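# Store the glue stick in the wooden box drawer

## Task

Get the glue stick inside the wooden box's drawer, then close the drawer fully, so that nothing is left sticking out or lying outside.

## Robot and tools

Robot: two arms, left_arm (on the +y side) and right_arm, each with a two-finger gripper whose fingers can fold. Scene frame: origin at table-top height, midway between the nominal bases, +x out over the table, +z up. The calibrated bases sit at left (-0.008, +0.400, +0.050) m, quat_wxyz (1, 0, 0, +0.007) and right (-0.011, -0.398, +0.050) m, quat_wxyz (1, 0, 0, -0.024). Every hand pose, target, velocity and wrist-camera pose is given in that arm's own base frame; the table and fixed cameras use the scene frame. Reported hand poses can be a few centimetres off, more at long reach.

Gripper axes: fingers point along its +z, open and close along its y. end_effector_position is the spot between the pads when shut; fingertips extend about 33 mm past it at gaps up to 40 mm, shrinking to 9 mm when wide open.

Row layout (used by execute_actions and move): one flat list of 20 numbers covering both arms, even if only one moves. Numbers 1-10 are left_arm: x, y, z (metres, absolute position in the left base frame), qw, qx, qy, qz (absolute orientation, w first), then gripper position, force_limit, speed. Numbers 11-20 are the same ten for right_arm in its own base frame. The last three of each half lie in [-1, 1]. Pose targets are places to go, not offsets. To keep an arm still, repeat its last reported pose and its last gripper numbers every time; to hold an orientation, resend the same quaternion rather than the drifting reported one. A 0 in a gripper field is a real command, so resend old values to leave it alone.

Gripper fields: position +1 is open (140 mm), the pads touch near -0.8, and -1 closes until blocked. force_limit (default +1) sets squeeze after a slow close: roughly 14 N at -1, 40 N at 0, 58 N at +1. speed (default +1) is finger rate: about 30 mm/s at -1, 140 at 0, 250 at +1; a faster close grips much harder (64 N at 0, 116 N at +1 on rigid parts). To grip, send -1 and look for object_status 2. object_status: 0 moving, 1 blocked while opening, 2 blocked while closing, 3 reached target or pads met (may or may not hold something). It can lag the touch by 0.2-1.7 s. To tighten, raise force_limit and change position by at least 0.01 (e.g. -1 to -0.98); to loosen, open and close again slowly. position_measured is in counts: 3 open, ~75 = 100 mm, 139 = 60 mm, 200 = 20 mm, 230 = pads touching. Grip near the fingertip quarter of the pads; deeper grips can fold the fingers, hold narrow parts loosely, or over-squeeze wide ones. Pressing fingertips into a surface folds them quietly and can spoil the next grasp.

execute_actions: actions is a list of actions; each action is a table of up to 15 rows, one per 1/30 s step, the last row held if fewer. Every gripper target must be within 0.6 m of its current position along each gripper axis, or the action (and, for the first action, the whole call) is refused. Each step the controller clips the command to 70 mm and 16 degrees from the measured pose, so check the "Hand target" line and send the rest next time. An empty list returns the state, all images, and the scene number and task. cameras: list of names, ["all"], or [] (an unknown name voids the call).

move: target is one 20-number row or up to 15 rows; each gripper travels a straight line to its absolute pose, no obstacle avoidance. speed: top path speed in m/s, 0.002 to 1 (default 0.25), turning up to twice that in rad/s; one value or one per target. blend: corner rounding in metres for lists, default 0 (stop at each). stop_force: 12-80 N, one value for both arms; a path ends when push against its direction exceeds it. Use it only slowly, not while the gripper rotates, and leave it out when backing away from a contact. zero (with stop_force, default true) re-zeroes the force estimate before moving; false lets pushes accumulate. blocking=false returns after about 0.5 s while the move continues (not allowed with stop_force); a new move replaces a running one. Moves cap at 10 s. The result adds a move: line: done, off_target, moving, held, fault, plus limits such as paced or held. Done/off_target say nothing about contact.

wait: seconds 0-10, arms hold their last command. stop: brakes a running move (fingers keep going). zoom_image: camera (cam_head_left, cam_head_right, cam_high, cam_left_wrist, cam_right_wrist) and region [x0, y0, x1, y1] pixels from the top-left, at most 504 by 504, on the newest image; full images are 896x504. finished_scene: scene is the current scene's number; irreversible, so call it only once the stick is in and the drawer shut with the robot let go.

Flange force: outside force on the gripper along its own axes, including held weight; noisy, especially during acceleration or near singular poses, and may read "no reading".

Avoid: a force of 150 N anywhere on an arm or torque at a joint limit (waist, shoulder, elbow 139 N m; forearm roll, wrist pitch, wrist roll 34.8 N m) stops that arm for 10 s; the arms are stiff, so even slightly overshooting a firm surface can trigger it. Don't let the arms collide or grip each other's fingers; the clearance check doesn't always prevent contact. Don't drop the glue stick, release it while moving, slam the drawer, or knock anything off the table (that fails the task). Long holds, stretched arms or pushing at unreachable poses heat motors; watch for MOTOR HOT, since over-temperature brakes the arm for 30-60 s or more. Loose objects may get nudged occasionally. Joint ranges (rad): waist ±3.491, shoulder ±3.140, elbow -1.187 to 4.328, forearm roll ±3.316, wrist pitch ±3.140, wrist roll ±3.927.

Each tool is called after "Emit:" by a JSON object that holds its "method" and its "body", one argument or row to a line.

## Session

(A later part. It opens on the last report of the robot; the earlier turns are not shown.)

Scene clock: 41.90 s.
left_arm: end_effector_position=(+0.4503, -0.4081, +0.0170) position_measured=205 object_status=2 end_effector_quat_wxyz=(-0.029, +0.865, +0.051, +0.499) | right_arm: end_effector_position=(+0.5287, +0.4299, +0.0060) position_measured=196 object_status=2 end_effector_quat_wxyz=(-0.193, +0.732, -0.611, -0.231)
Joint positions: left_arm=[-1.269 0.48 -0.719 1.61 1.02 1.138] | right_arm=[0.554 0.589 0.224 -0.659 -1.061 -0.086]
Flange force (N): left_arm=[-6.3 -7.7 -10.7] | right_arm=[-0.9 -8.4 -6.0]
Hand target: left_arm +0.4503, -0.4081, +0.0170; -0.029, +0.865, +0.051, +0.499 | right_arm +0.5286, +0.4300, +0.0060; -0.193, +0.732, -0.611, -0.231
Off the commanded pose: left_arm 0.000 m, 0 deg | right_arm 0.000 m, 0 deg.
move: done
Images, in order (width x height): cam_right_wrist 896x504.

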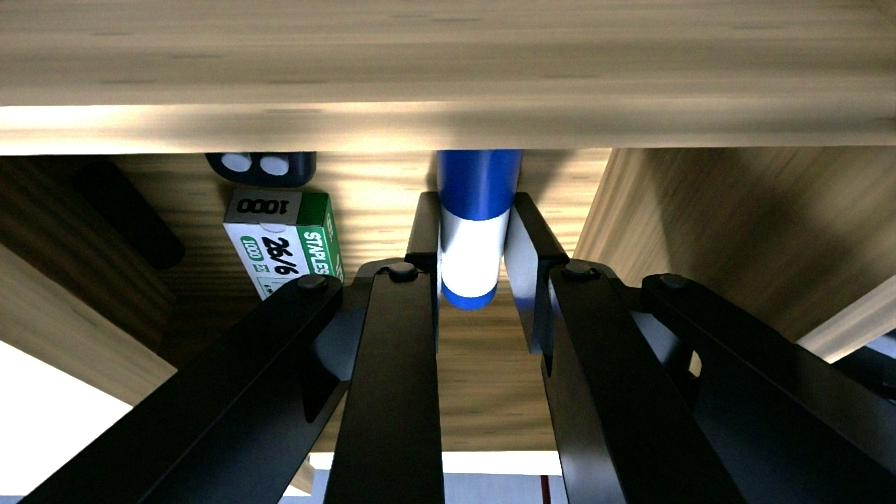

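Emit:
{"method": "move", "body": {
  "target": [
    [0.4503,-0.4081,0.017,-0.0292,0.8645,0.0506,0.4991,-1,-0.1,-1,0.5286,0.430,0.016,-0.1926,0.732,-0.6113,-0.2312,-1,-0.5,-1],
    [0.4503,-0.4081,0.017,-0.0292,0.8645,0.0506,0.4991,-1,-0.1,-1,0.5259,0.4448,0.016,-0.1926,0.732,-0.6113,-0.2312,-1,-0.5,-1]
  ],
  "speed": 0.05
}}

Emit:
{"method": "move", "body": {
  "target": [0.4503,-0.4081,0.017,-0.0292,0.8645,0.0506,0.4991,-1,-0.1,-1,0.5259,0.4448,-0.008,-0.1926,0.732,-0.6113,-0.2312,-1,-0.5,-1],
  "cameras": ["cam_right_wrist","cam_high"],
  "speed": 0.012,
  "stop_force": 12
}}

Emit:
{"method": "zoom_image", "body": {
  "camera": "cam_high",
  "region": [340, 160, 500, 320]
}}

Scene clock: 43.27 s.
left_arm: end_effector_position=(+0.4503, -0.4081, +0.0170) position_measured=205 object_status=2 end_effector_quat_wxyz=(-0.029, +0.865, +0.051, +0.499) | right_arm: end_effector_position=(+0.5259, +0.4448, +0.0160) position_measured=196 object_status=2 end_effector_quat_wxyz=(-0.193, +0.732, -0.611, -0.231)
Joint positions: left_arm=[-1.269 0.48 -0.719 1.61 1.02 1.138] | right_arm=[0.578 0.584 0.24 -0.65 -1.064 -0.122]
Flange force (N): left_arm=[2.1 -5.3 -3.0] | right_arm=[-0.8 2.8 -6.3]
Hand target: left_arm +0.4503, -0.4081, +0.0170; -0.029, +0.865, +0.051, +0.499 | right_arm +0.5259, +0.4448, +0.0160; -0.193, +0.732, -0.611, -0.231
Off the commanded pose: left_arm 0.000 m, 0 deg | right_arm 0.000 m, 0 deg.
move: done

Scene clock: 44.87 s.
left_arm: end_effector_position=(+0.4503, -0.4081, +0.0170) position_measured=205 object_status=2 end_effector_quat_wxyz=(-0.029, +0.865, +0.051, +0.499) | right_arm: end_effector_position=(+0.5260, +0.4449, +0.0040) position_measured=196 object_status=2 end_effector_quat_wxyz=(-0.193, +0.732, -0.611, -0.231)
Joint positions: left_arm=[-1.269 0.48 -0.719 1.61 1.02 1.138] | right_arm=[0.577 0.599 0.234 -0.658 -1.048 -0.106]
Flange force (N): left_arm=[-15.3 -8.1 -3.9] | right_arm=[-9.1 -7.8 -19.9]
Hand target: left_arm +0.4503, -0.4081, +0.0170; -0.029, +0.865, +0.051, +0.499 | right_arm +0.5260, +0.4448, +0.0040; -0.193, +0.732, -0.611, -0.231
Off the commanded pose: left_arm 0.000 m, 0 deg | right_arm 0.012 m, 0 deg.
move: contact (right_arm)
Images, in order (width x height): cam_high 896x504, cam_right_wrist 896x504.

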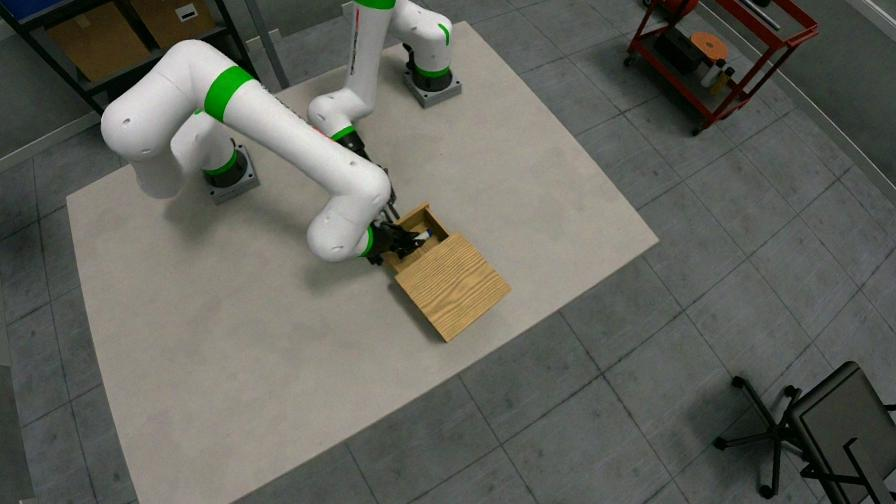

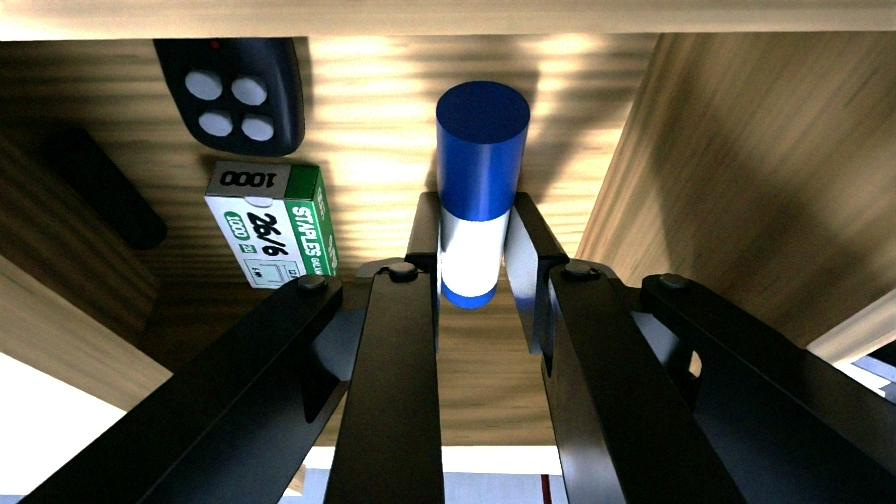

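Scaled by 3.150 from the camera's 896x504 image, which has a finer 1280x720 frame.

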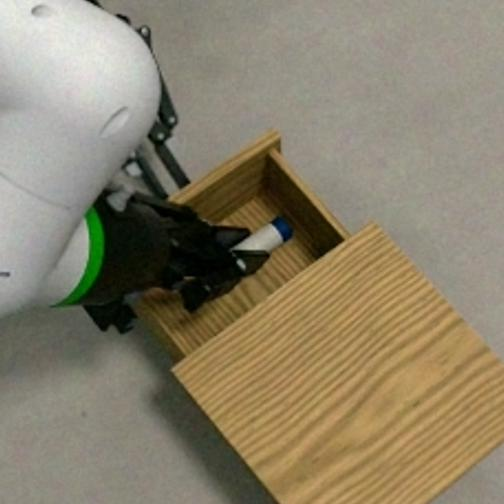

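Emit:
{"method": "move", "body": {
  "target": [
    [0.4503,-0.4081,0.017,-0.0292,0.8645,0.0506,0.4991,-1,-0.1,-1,0.5259,0.4448,0.0055,-0.1926,0.732,-0.6113,-0.2312,-1,-0.5,-1],
    [0.4503,-0.4081,0.017,-0.0292,0.8645,0.0506,0.4991,-1,-0.1,-1,0.5259,0.4448,0.0055,-0.1926,0.732,-0.6113,-0.2312,-0.35,-0.5,-1]
  ],
  "cameras": ["cam_right_wrist"],
  "speed": 0.02
}}

Scene clock: 46.30 s.
left_arm: end_effector_position=(+0.4503, -0.4081, +0.0170) position_measured=205 object_status=2 end_effector_quat_wxyz=(-0.029, +0.865, +0.051, +0.499) | right_arm: end_effector_position=(+0.5261, +0.4447, +0.0056) position_measured=183 object_status=1 end_effector_quat_wxyz=(-0.193, +0.732, -0.611, -0.231)
Joint positions: left_arm=[-1.269 0.48 -0.719 1.61 1.02 1.138] | right_arm=[0.577 0.597 0.234 -0.656 -1.05 -0.108]
Flange force (N): left_arm=[-20.7 -13.1 -33.5] | right_arm=[5.3 -34.9 -6.3]
Hand target: left_arm +0.4503, -0.4081, +0.0170; -0.029, +0.865, +0.051, +0.499 | right_arm +0.5259, +0.4448, +0.0055; -0.193, +0.732, -0.611, -0.231
Off the commanded pose: left_arm 0.000 m, 0 deg | right_arm 0.000 m, 0 deg.
move: done
Images, in order (width x height): cam_right_wrist 896x504.

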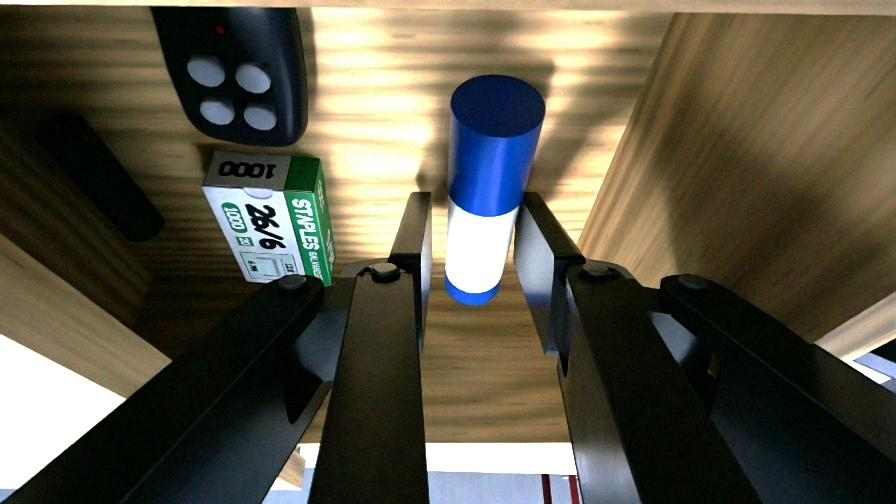

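Emit:
{"method": "move", "body": {
  "target": [0.4503,-0.4081,0.017,-0.0292,0.8645,0.0506,0.4991,-1,-0.1,-1,0.5308,0.4457,0.0065,-0.1926,0.732,-0.6113,-0.2312,-0.35,-0.5,-1],
  "cameras": ["cam_right_wrist","cam_high"],
  "speed": 0.02
}}

Scene clock: 47.23 s.
left_arm: end_effector_position=(+0.4503, -0.4081, +0.0170) position_measured=205 object_status=2 end_effector_quat_wxyz=(-0.029, +0.865, +0.051, +0.499) | right_arm: end_effector_position=(+0.5308, +0.4457, +0.0065) position_measured=173 object_status=0 end_effector_quat_wxyz=(-0.193, +0.732, -0.611, -0.231)
Joint positions: left_arm=[-1.269 0.48 -0.718 1.61 1.02 1.138] | right_arm=[0.574 0.606 0.251 -0.654 -1.057 -0.111]
Flange force (N): left_arm=[-3.2 -3.9 -8.3] | right_arm=[-2.0 -5.4 -4.7]
Hand target: left_arm +0.4503, -0.4081, +0.0170; -0.029, +0.865, +0.051, +0.499 | right_arm +0.5308, +0.4457, +0.0065; -0.193, +0.732, -0.611, -0.231
Off the commanded pose: left_arm 0.000 m, 0 deg | right_arm 0.000 m, 0 deg.
move: done
Images, in order (width x height): cam_high 896x504, cam_right_wrist 896x504.

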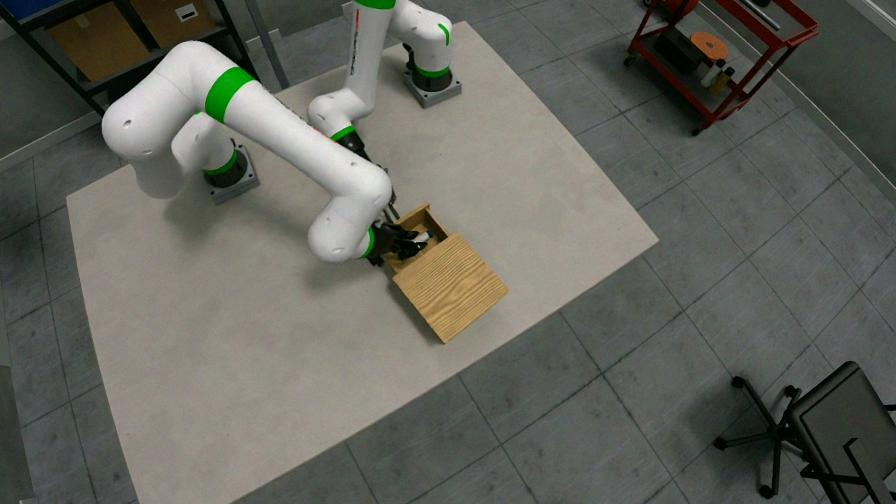

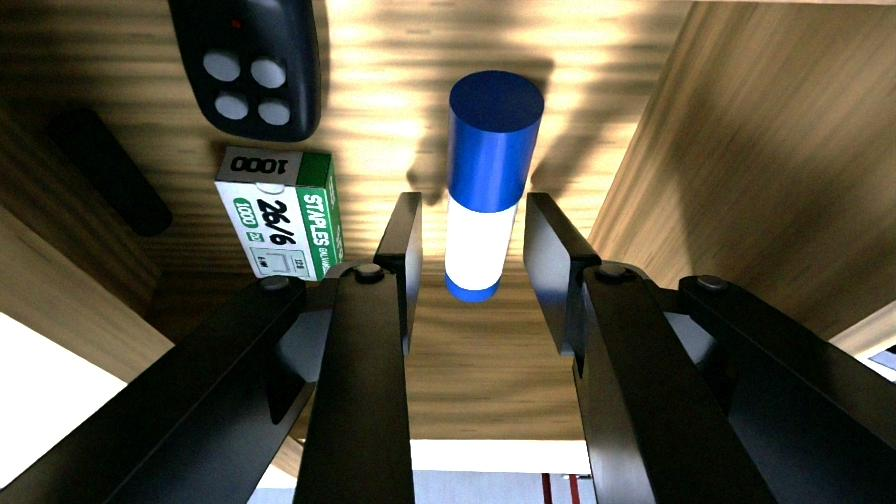

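Emit:
{"method": "move", "body": {
  "target": [
    [0.4503,-0.4081,0.017,-0.0292,0.8645,0.0506,0.4991,-1,-0.1,-1,0.5308,0.4457,0.15,-0.1926,0.732,-0.6113,-0.2312,-0.35,-0.5,-1],
    [0.4503,-0.4081,0.017,-0.0292,0.8645,0.0506,0.4991,-1,-0.1,-1,0.5325,0.15,0.22,-0.1926,0.732,-0.6113,-0.2312,-0.35,-0.5,-1]
  ],
  "cameras": ["all"],
  "speed": [0.08,0.3],
  "blend": [0.04,0]
}}

Emit:
{"method": "zoom_image", "body": {
  "camera": "cam_head_right",
  "region": [320, 210, 440, 330]
}}

Scene clock: 51.80 s.
left_arm: end_effector_position=(+0.4503, -0.4081, +0.0170) position_measured=205 object_status=2 end_effector_quat_wxyz=(-0.029, +0.865, +0.051, +0.499) | right_arm: end_effector_position=(+0.5325, +0.1500, +0.2200) position_measured=173 object_status=3 end_effector_quat_wxyz=(-0.193, +0.732, -0.611, -0.231)
Joint positions: left_arm=[-1.269 0.48 -0.719 1.61 1.02 1.138] | right_arm=[0.098 0.321 0.35 -0.611 -1.642 0.05]
Flange force (N): left_arm=[1.6 -2.1 -3.9] | right_arm=[-1.9 4.0 -4.3]
Hand target: left_arm +0.4503, -0.4081, +0.0170; -0.029, +0.865, +0.051, +0.499 | right_arm +0.5325, +0.1500, +0.2200; -0.193, +0.732, -0.611, -0.231
Off the commanded pose: left_arm 0.000 m, 0 deg | right_arm 0.000 m, 0 deg.
move: done

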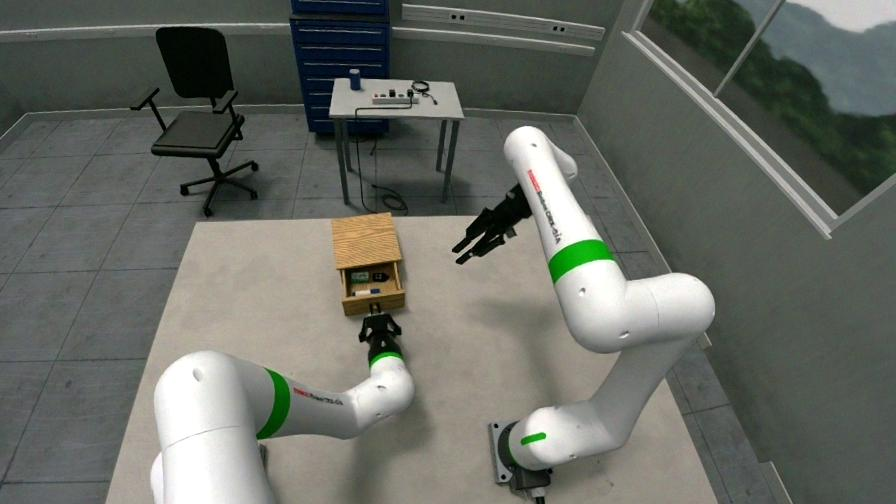

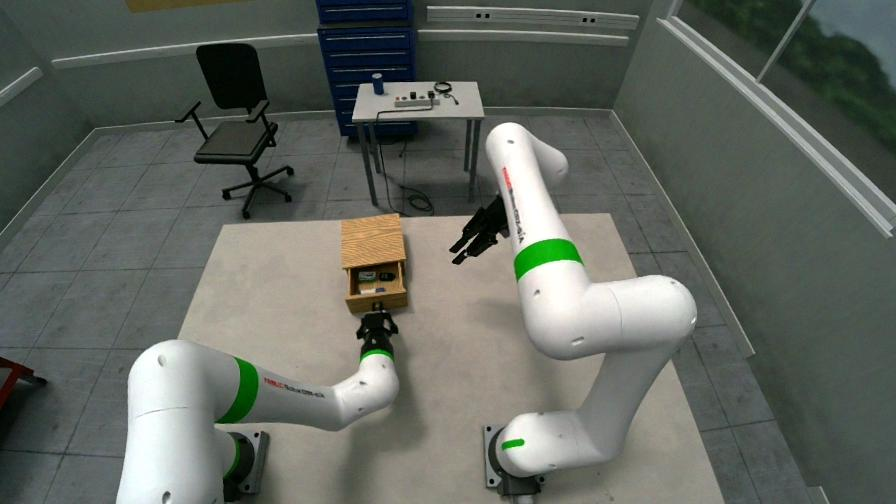

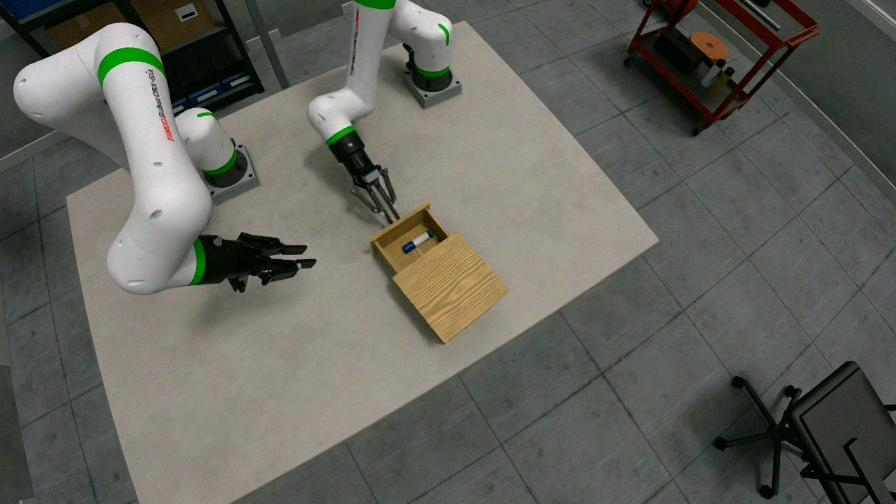

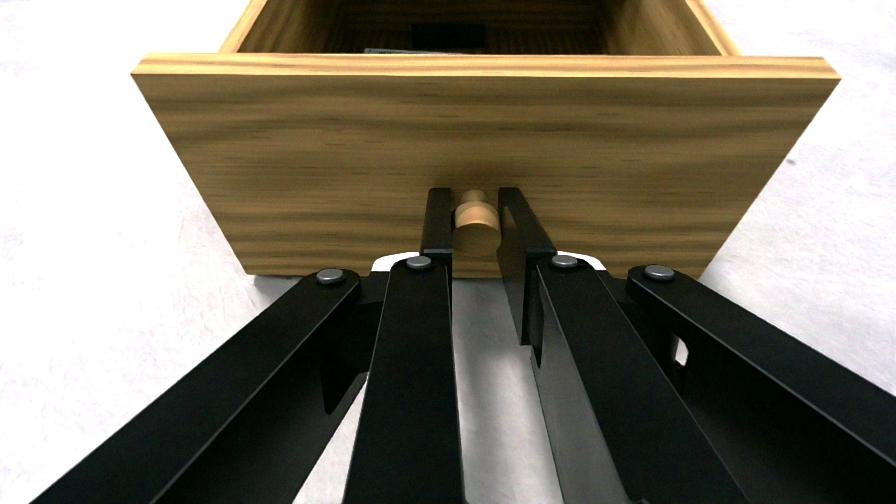

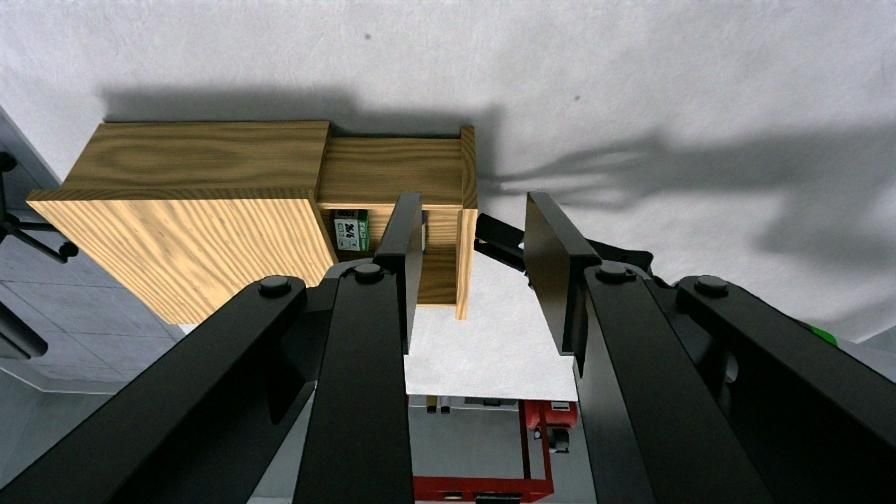

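Scaled by 4.200 from the camera's 896x504 image, which has a finer 1280x720 frame.

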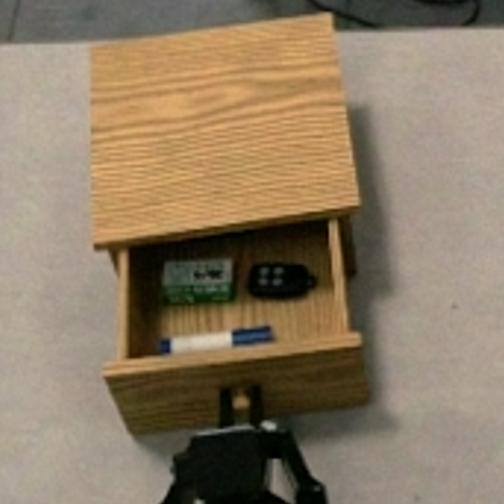

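Emit:
{"method": "move", "body": {
  "target": [0.5546,-0.3958,0.017,-0.0292,0.8645,0.0506,0.4991,-1,-0.1,-1,0.5325,0.15,0.22,-0.1926,0.732,-0.6113,-0.2312,-0.35,-0.5,-1],
  "speed": 0.06,
  "stop_force": 25
}}

Emit:
{"method": "move", "body": {
  "target": [0.5745,-0.3935,0.017,-0.0292,0.8645,0.0506,0.4991,-1,-0.1,-1,0.5325,0.15,0.22,-0.1926,0.732,-0.6113,-0.2312,-0.35,-0.5,-1],
  "speed": 0.012,
  "stop_force": 12,
  "cameras": ["all"]
}}

Emit:
{"method": "zoom_image", "body": {
  "camera": "cam_high",
  "region": [340, 160, 540, 360]
}}

Scene clock: 54.63 s.
left_arm: end_effector_position=(+0.5546, -0.3958, +0.0170) position_measured=205 object_status=2 end_effector_quat_wxyz=(-0.029, +0.865, +0.051, +0.499) | right_arm: end_effector_position=(+0.5325, +0.1500, +0.2200) position_measured=173 object_status=3 end_effector_quat_wxyz=(-0.193, +0.732, -0.611, -0.231)
Joint positions: left_arm=[-1.001 0.533 -0.626 1.384 0.915 1.099] | right_arm=[0.098 0.321 0.35 -0.611 -1.642 0.05]
Flange force (N): left_arm=[1.4 -3.6 -4.6] | right_arm=[-1.1 3.7 -4.8]
Hand target: left_arm +0.5546, -0.3958, +0.0170; -0.029, +0.865, +0.051, +0.499 | right_arm +0.5325, +0.1500, +0.2200; -0.193, +0.732, -0.611, -0.231
Off the commanded pose: left_arm 0.000 m, 0 deg | right_arm 0.000 m, 0 deg.
move: done

Scene clock: 56.93 s.
left_arm: end_effector_position=(+0.5745, -0.3935, +0.0170) position_measured=205 object_status=2 end_effector_quat_wxyz=(-0.029, +0.865, +0.051, +0.499) | right_arm: end_effector_position=(+0.5325, +0.1500, +0.2200) position_measured=173 object_status=3 end_effector_quat_wxyz=(-0.193, +0.732, -0.611, -0.231)
Joint positions: left_arm=[-0.957 0.547 -0.601 1.35 0.895 1.09] | right_arm=[0.098 0.321 0.35 -0.611 -1.642 0.05]
Flange force (N): left_arm=[-0.7 -6.3 -17.8] | right_arm=[-1.2 3.6 -5.3]
Hand target: left_arm +0.5745, -0.3935, +0.0170; -0.029, +0.865, +0.051, +0.499 | right_arm +0.5325, +0.1500, +0.2200; -0.193, +0.732, -0.611, -0.231
Off the commanded pose: left_arm 0.000 m, 0 deg | right_arm 0.000 m, 0 deg.
move: done; stop_force stopped left_arm just as the move ended

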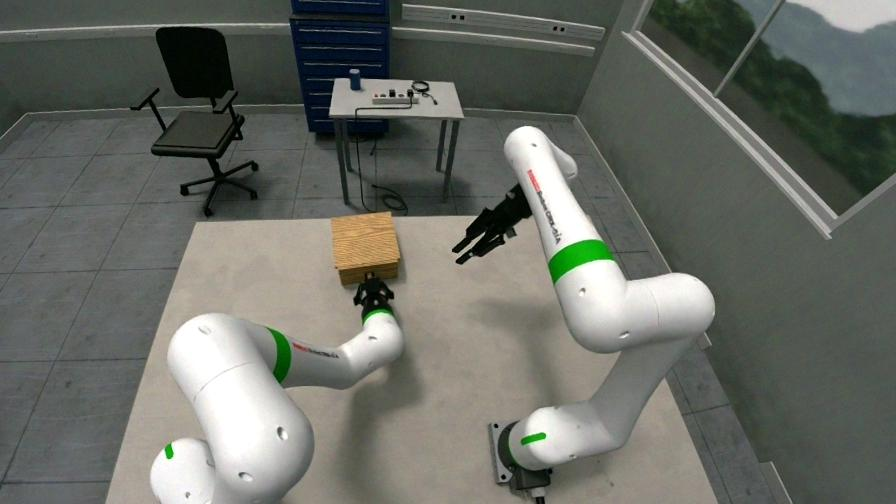

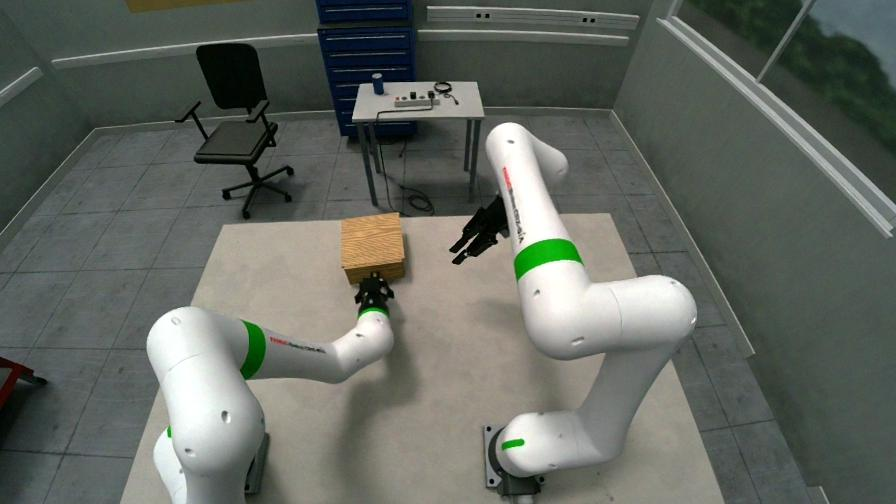

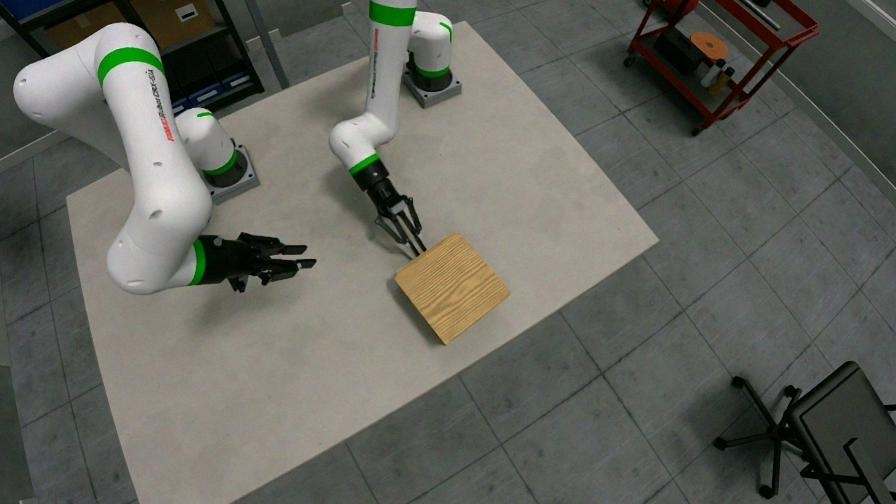

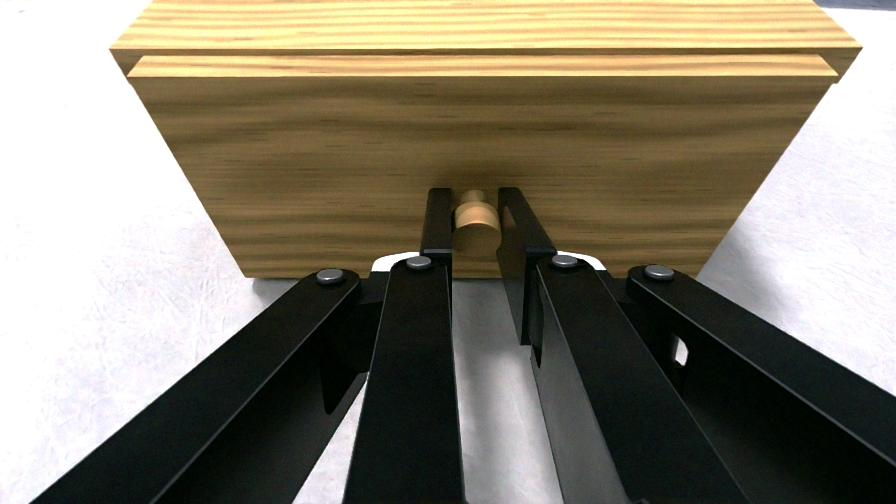

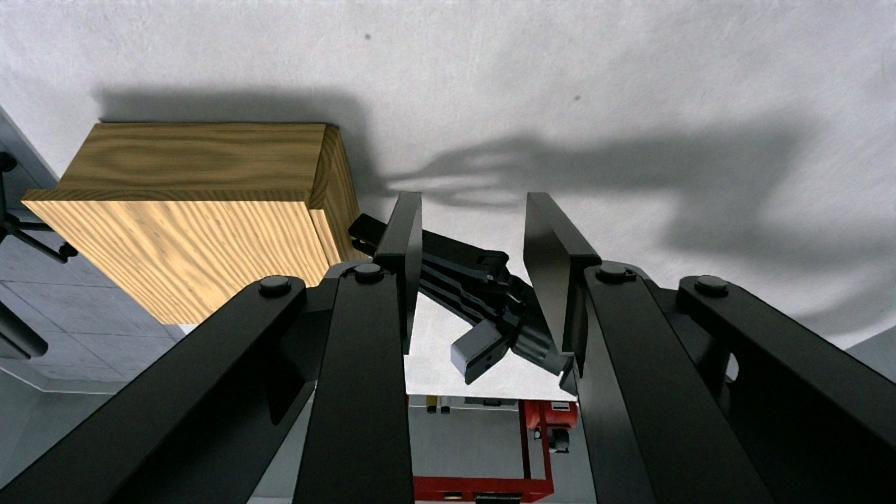

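Scaled by 2.520 from the camera's 896x504 image, which has a finer 1280x720 frame.

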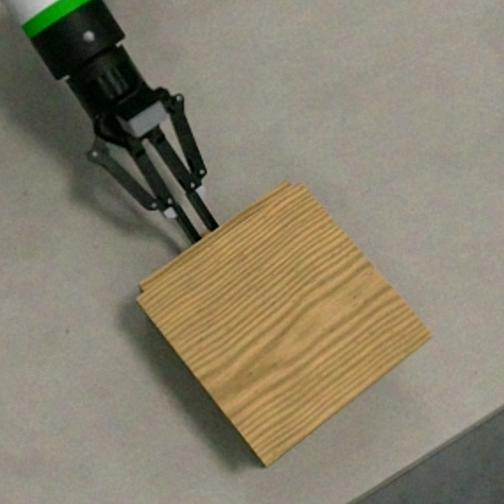

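Emit:
{"method": "move", "body": {
  "target": [0.5805,-0.3928,0.017,-0.0292,0.8645,0.0506,0.4991,-1,-0.1,-1,0.5325,0.15,0.22,-0.1926,0.732,-0.6113,-0.2312,-0.35,-0.5,-1],
  "speed": 0.01,
  "stop_force": 20,
  "zero": false,
  "cameras": ["cam_left_wrist"]
}}

Scene clock: 58.40 s.
left_arm: end_effector_position=(+0.5805, -0.3928, +0.0170) position_measured=205 object_status=2 end_effector_quat_wxyz=(-0.029, +0.865, +0.051, +0.499) | right_arm: end_effector_position=(+0.5325, +0.1500, +0.2200) position_measured=173 object_status=3 end_effector_quat_wxyz=(-0.193, +0.732, -0.611, -0.231)
Joint positions: left_arm=[-0.944 0.551 -0.593 1.34 0.889 1.087] | right_arm=[0.098 0.321 0.35 -0.611 -1.642 0.05]
Flange force (N): left_arm=[-0.8 -5.5 -17.9] | right_arm=[-1.5 3.8 -4.7]
Hand target: left_arm +0.5805, -0.3928, +0.0170; -0.029, +0.865, +0.051, +0.499 | right_arm +0.5325, +0.1500, +0.2200; -0.193, +0.732, -0.611, -0.231
Off the commanded pose: left_arm 0.000 m, 0 deg | right_arm 0.000 m, 0 deg.
move: done
Images, in order (width x height): cam_left_wrist 896x504.

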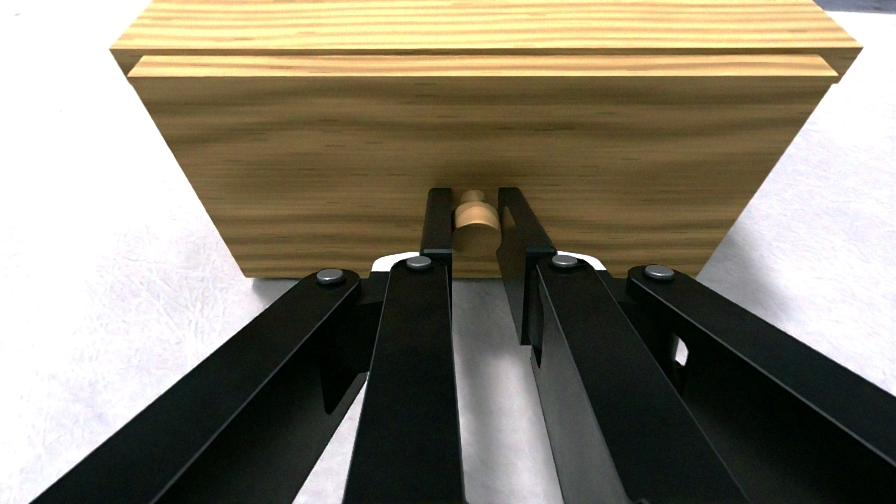

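Emit:
{"method": "move", "body": {
  "target": [
    [0.5805,-0.3928,0.017,-0.0292,0.8645,0.0506,0.4991,-0.3,-0.1,-1,0.5325,0.15,0.22,-0.1926,0.732,-0.6113,-0.2312,-0.35,-0.5,-1],
    [0.45,-0.408,0.06,-0.0292,0.8645,0.0506,0.4991,-0.3,-0.1,-1,0.5325,0.15,0.22,-0.1926,0.732,-0.6113,-0.2312,-0.35,-0.5,-1]
  ],
  "speed": [0.05,0.12],
  "cameras": ["all"]
}}

Emit:
{"method": "zoom_image", "body": {
  "camera": "cam_high",
  "region": [340, 160, 540, 360]
}}

Scene clock: 63.00 s.
left_arm: end_effector_position=(+0.4500, -0.4079, +0.0599) position_measured=167 object_status=3 end_effector_quat_wxyz=(-0.029, +0.865, +0.051, +0.499) | right_arm: end_effector_position=(+0.5325, +0.1500, +0.2200) position_measured=173 object_status=3 end_effector_quat_wxyz=(-0.193, +0.732, -0.611, -0.231)
Joint positions: left_arm=[-1.291 0.393 -0.71 1.688 1.036 1.027] | right_arm=[0.098 0.321 0.35 -0.611 -1.642 0.05]
Flange force (N): left_arm=[2.3 -5.7 -2.2] | right_arm=[-1.2 3.8 -4.2]
Hand target: left_arm +0.4500, -0.4080, +0.0600; -0.029, +0.865, +0.051, +0.499 | right_arm +0.5325, +0.1500, +0.2200; -0.193, +0.732, -0.611, -0.231
Off the commanded pose: left_arm 0.000 m, 0 deg | right_arm 0.000 m, 0 deg.
move: done

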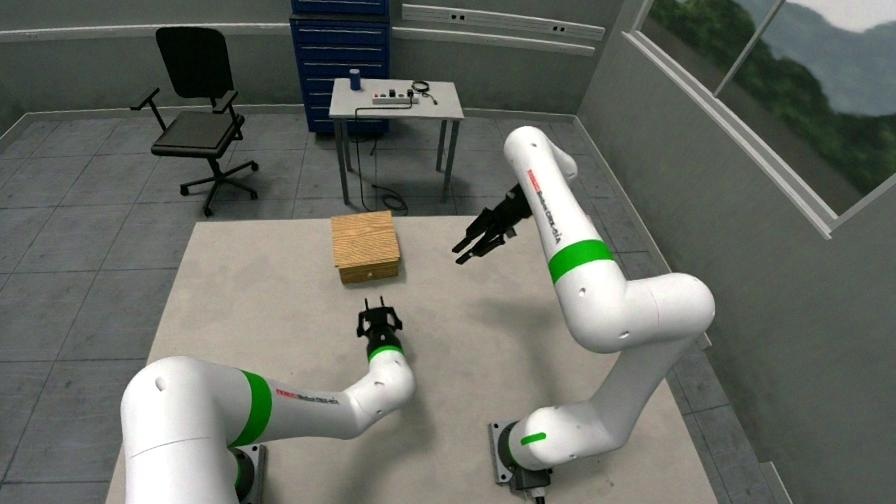

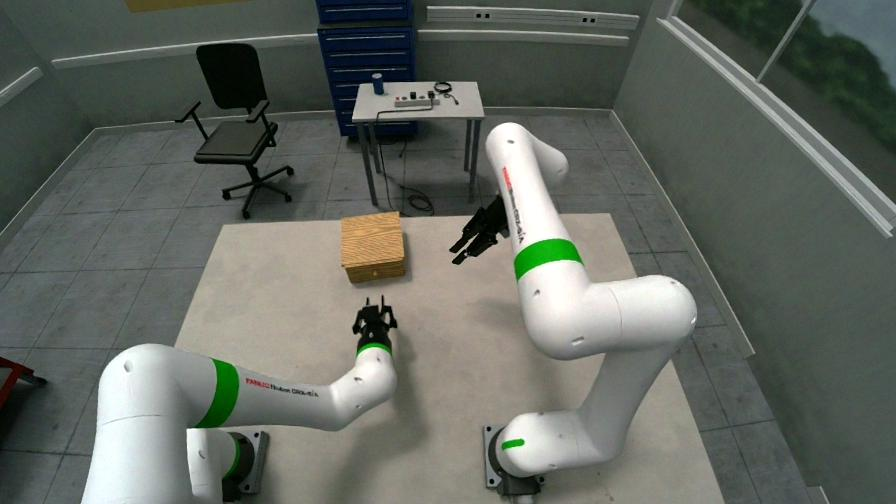

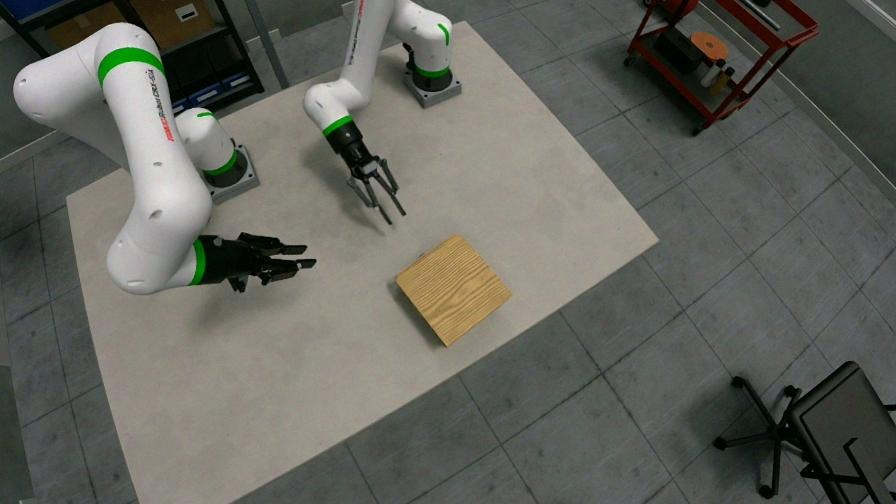

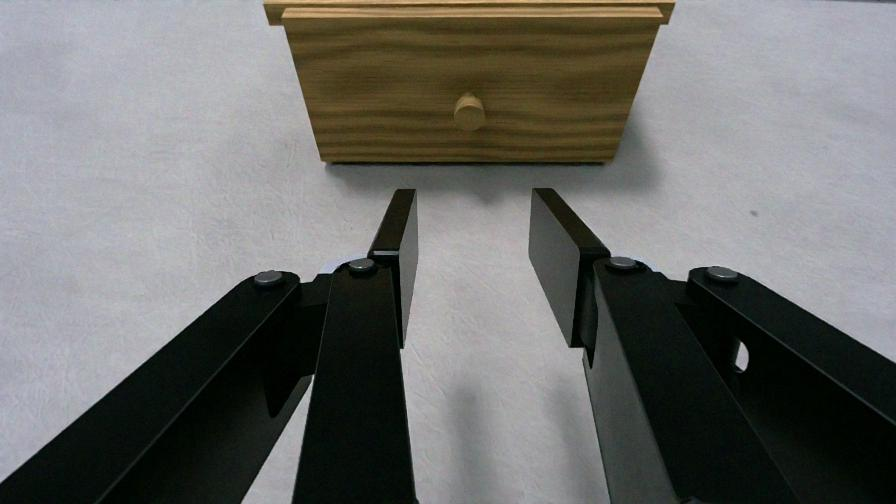

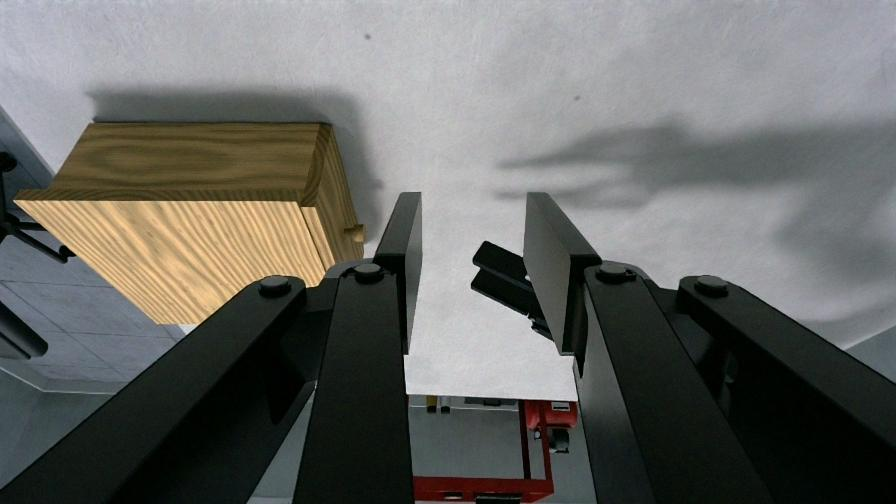

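Scaled by 2.520 from the camera's 896x504 image, which has a finer 1280x720 frame.

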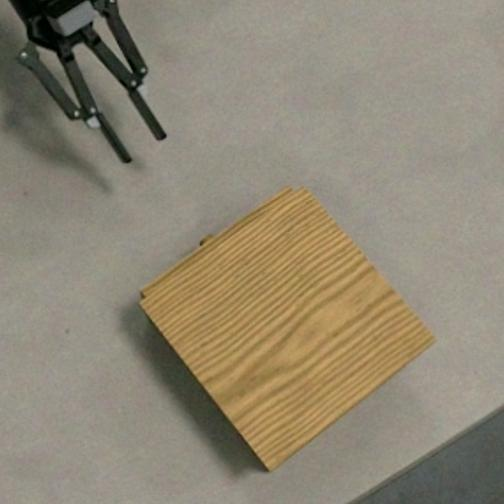

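Emit:
{"method": "finished_scene", "body": {
  "scene": 1
}}

The scene is finished: the task was done.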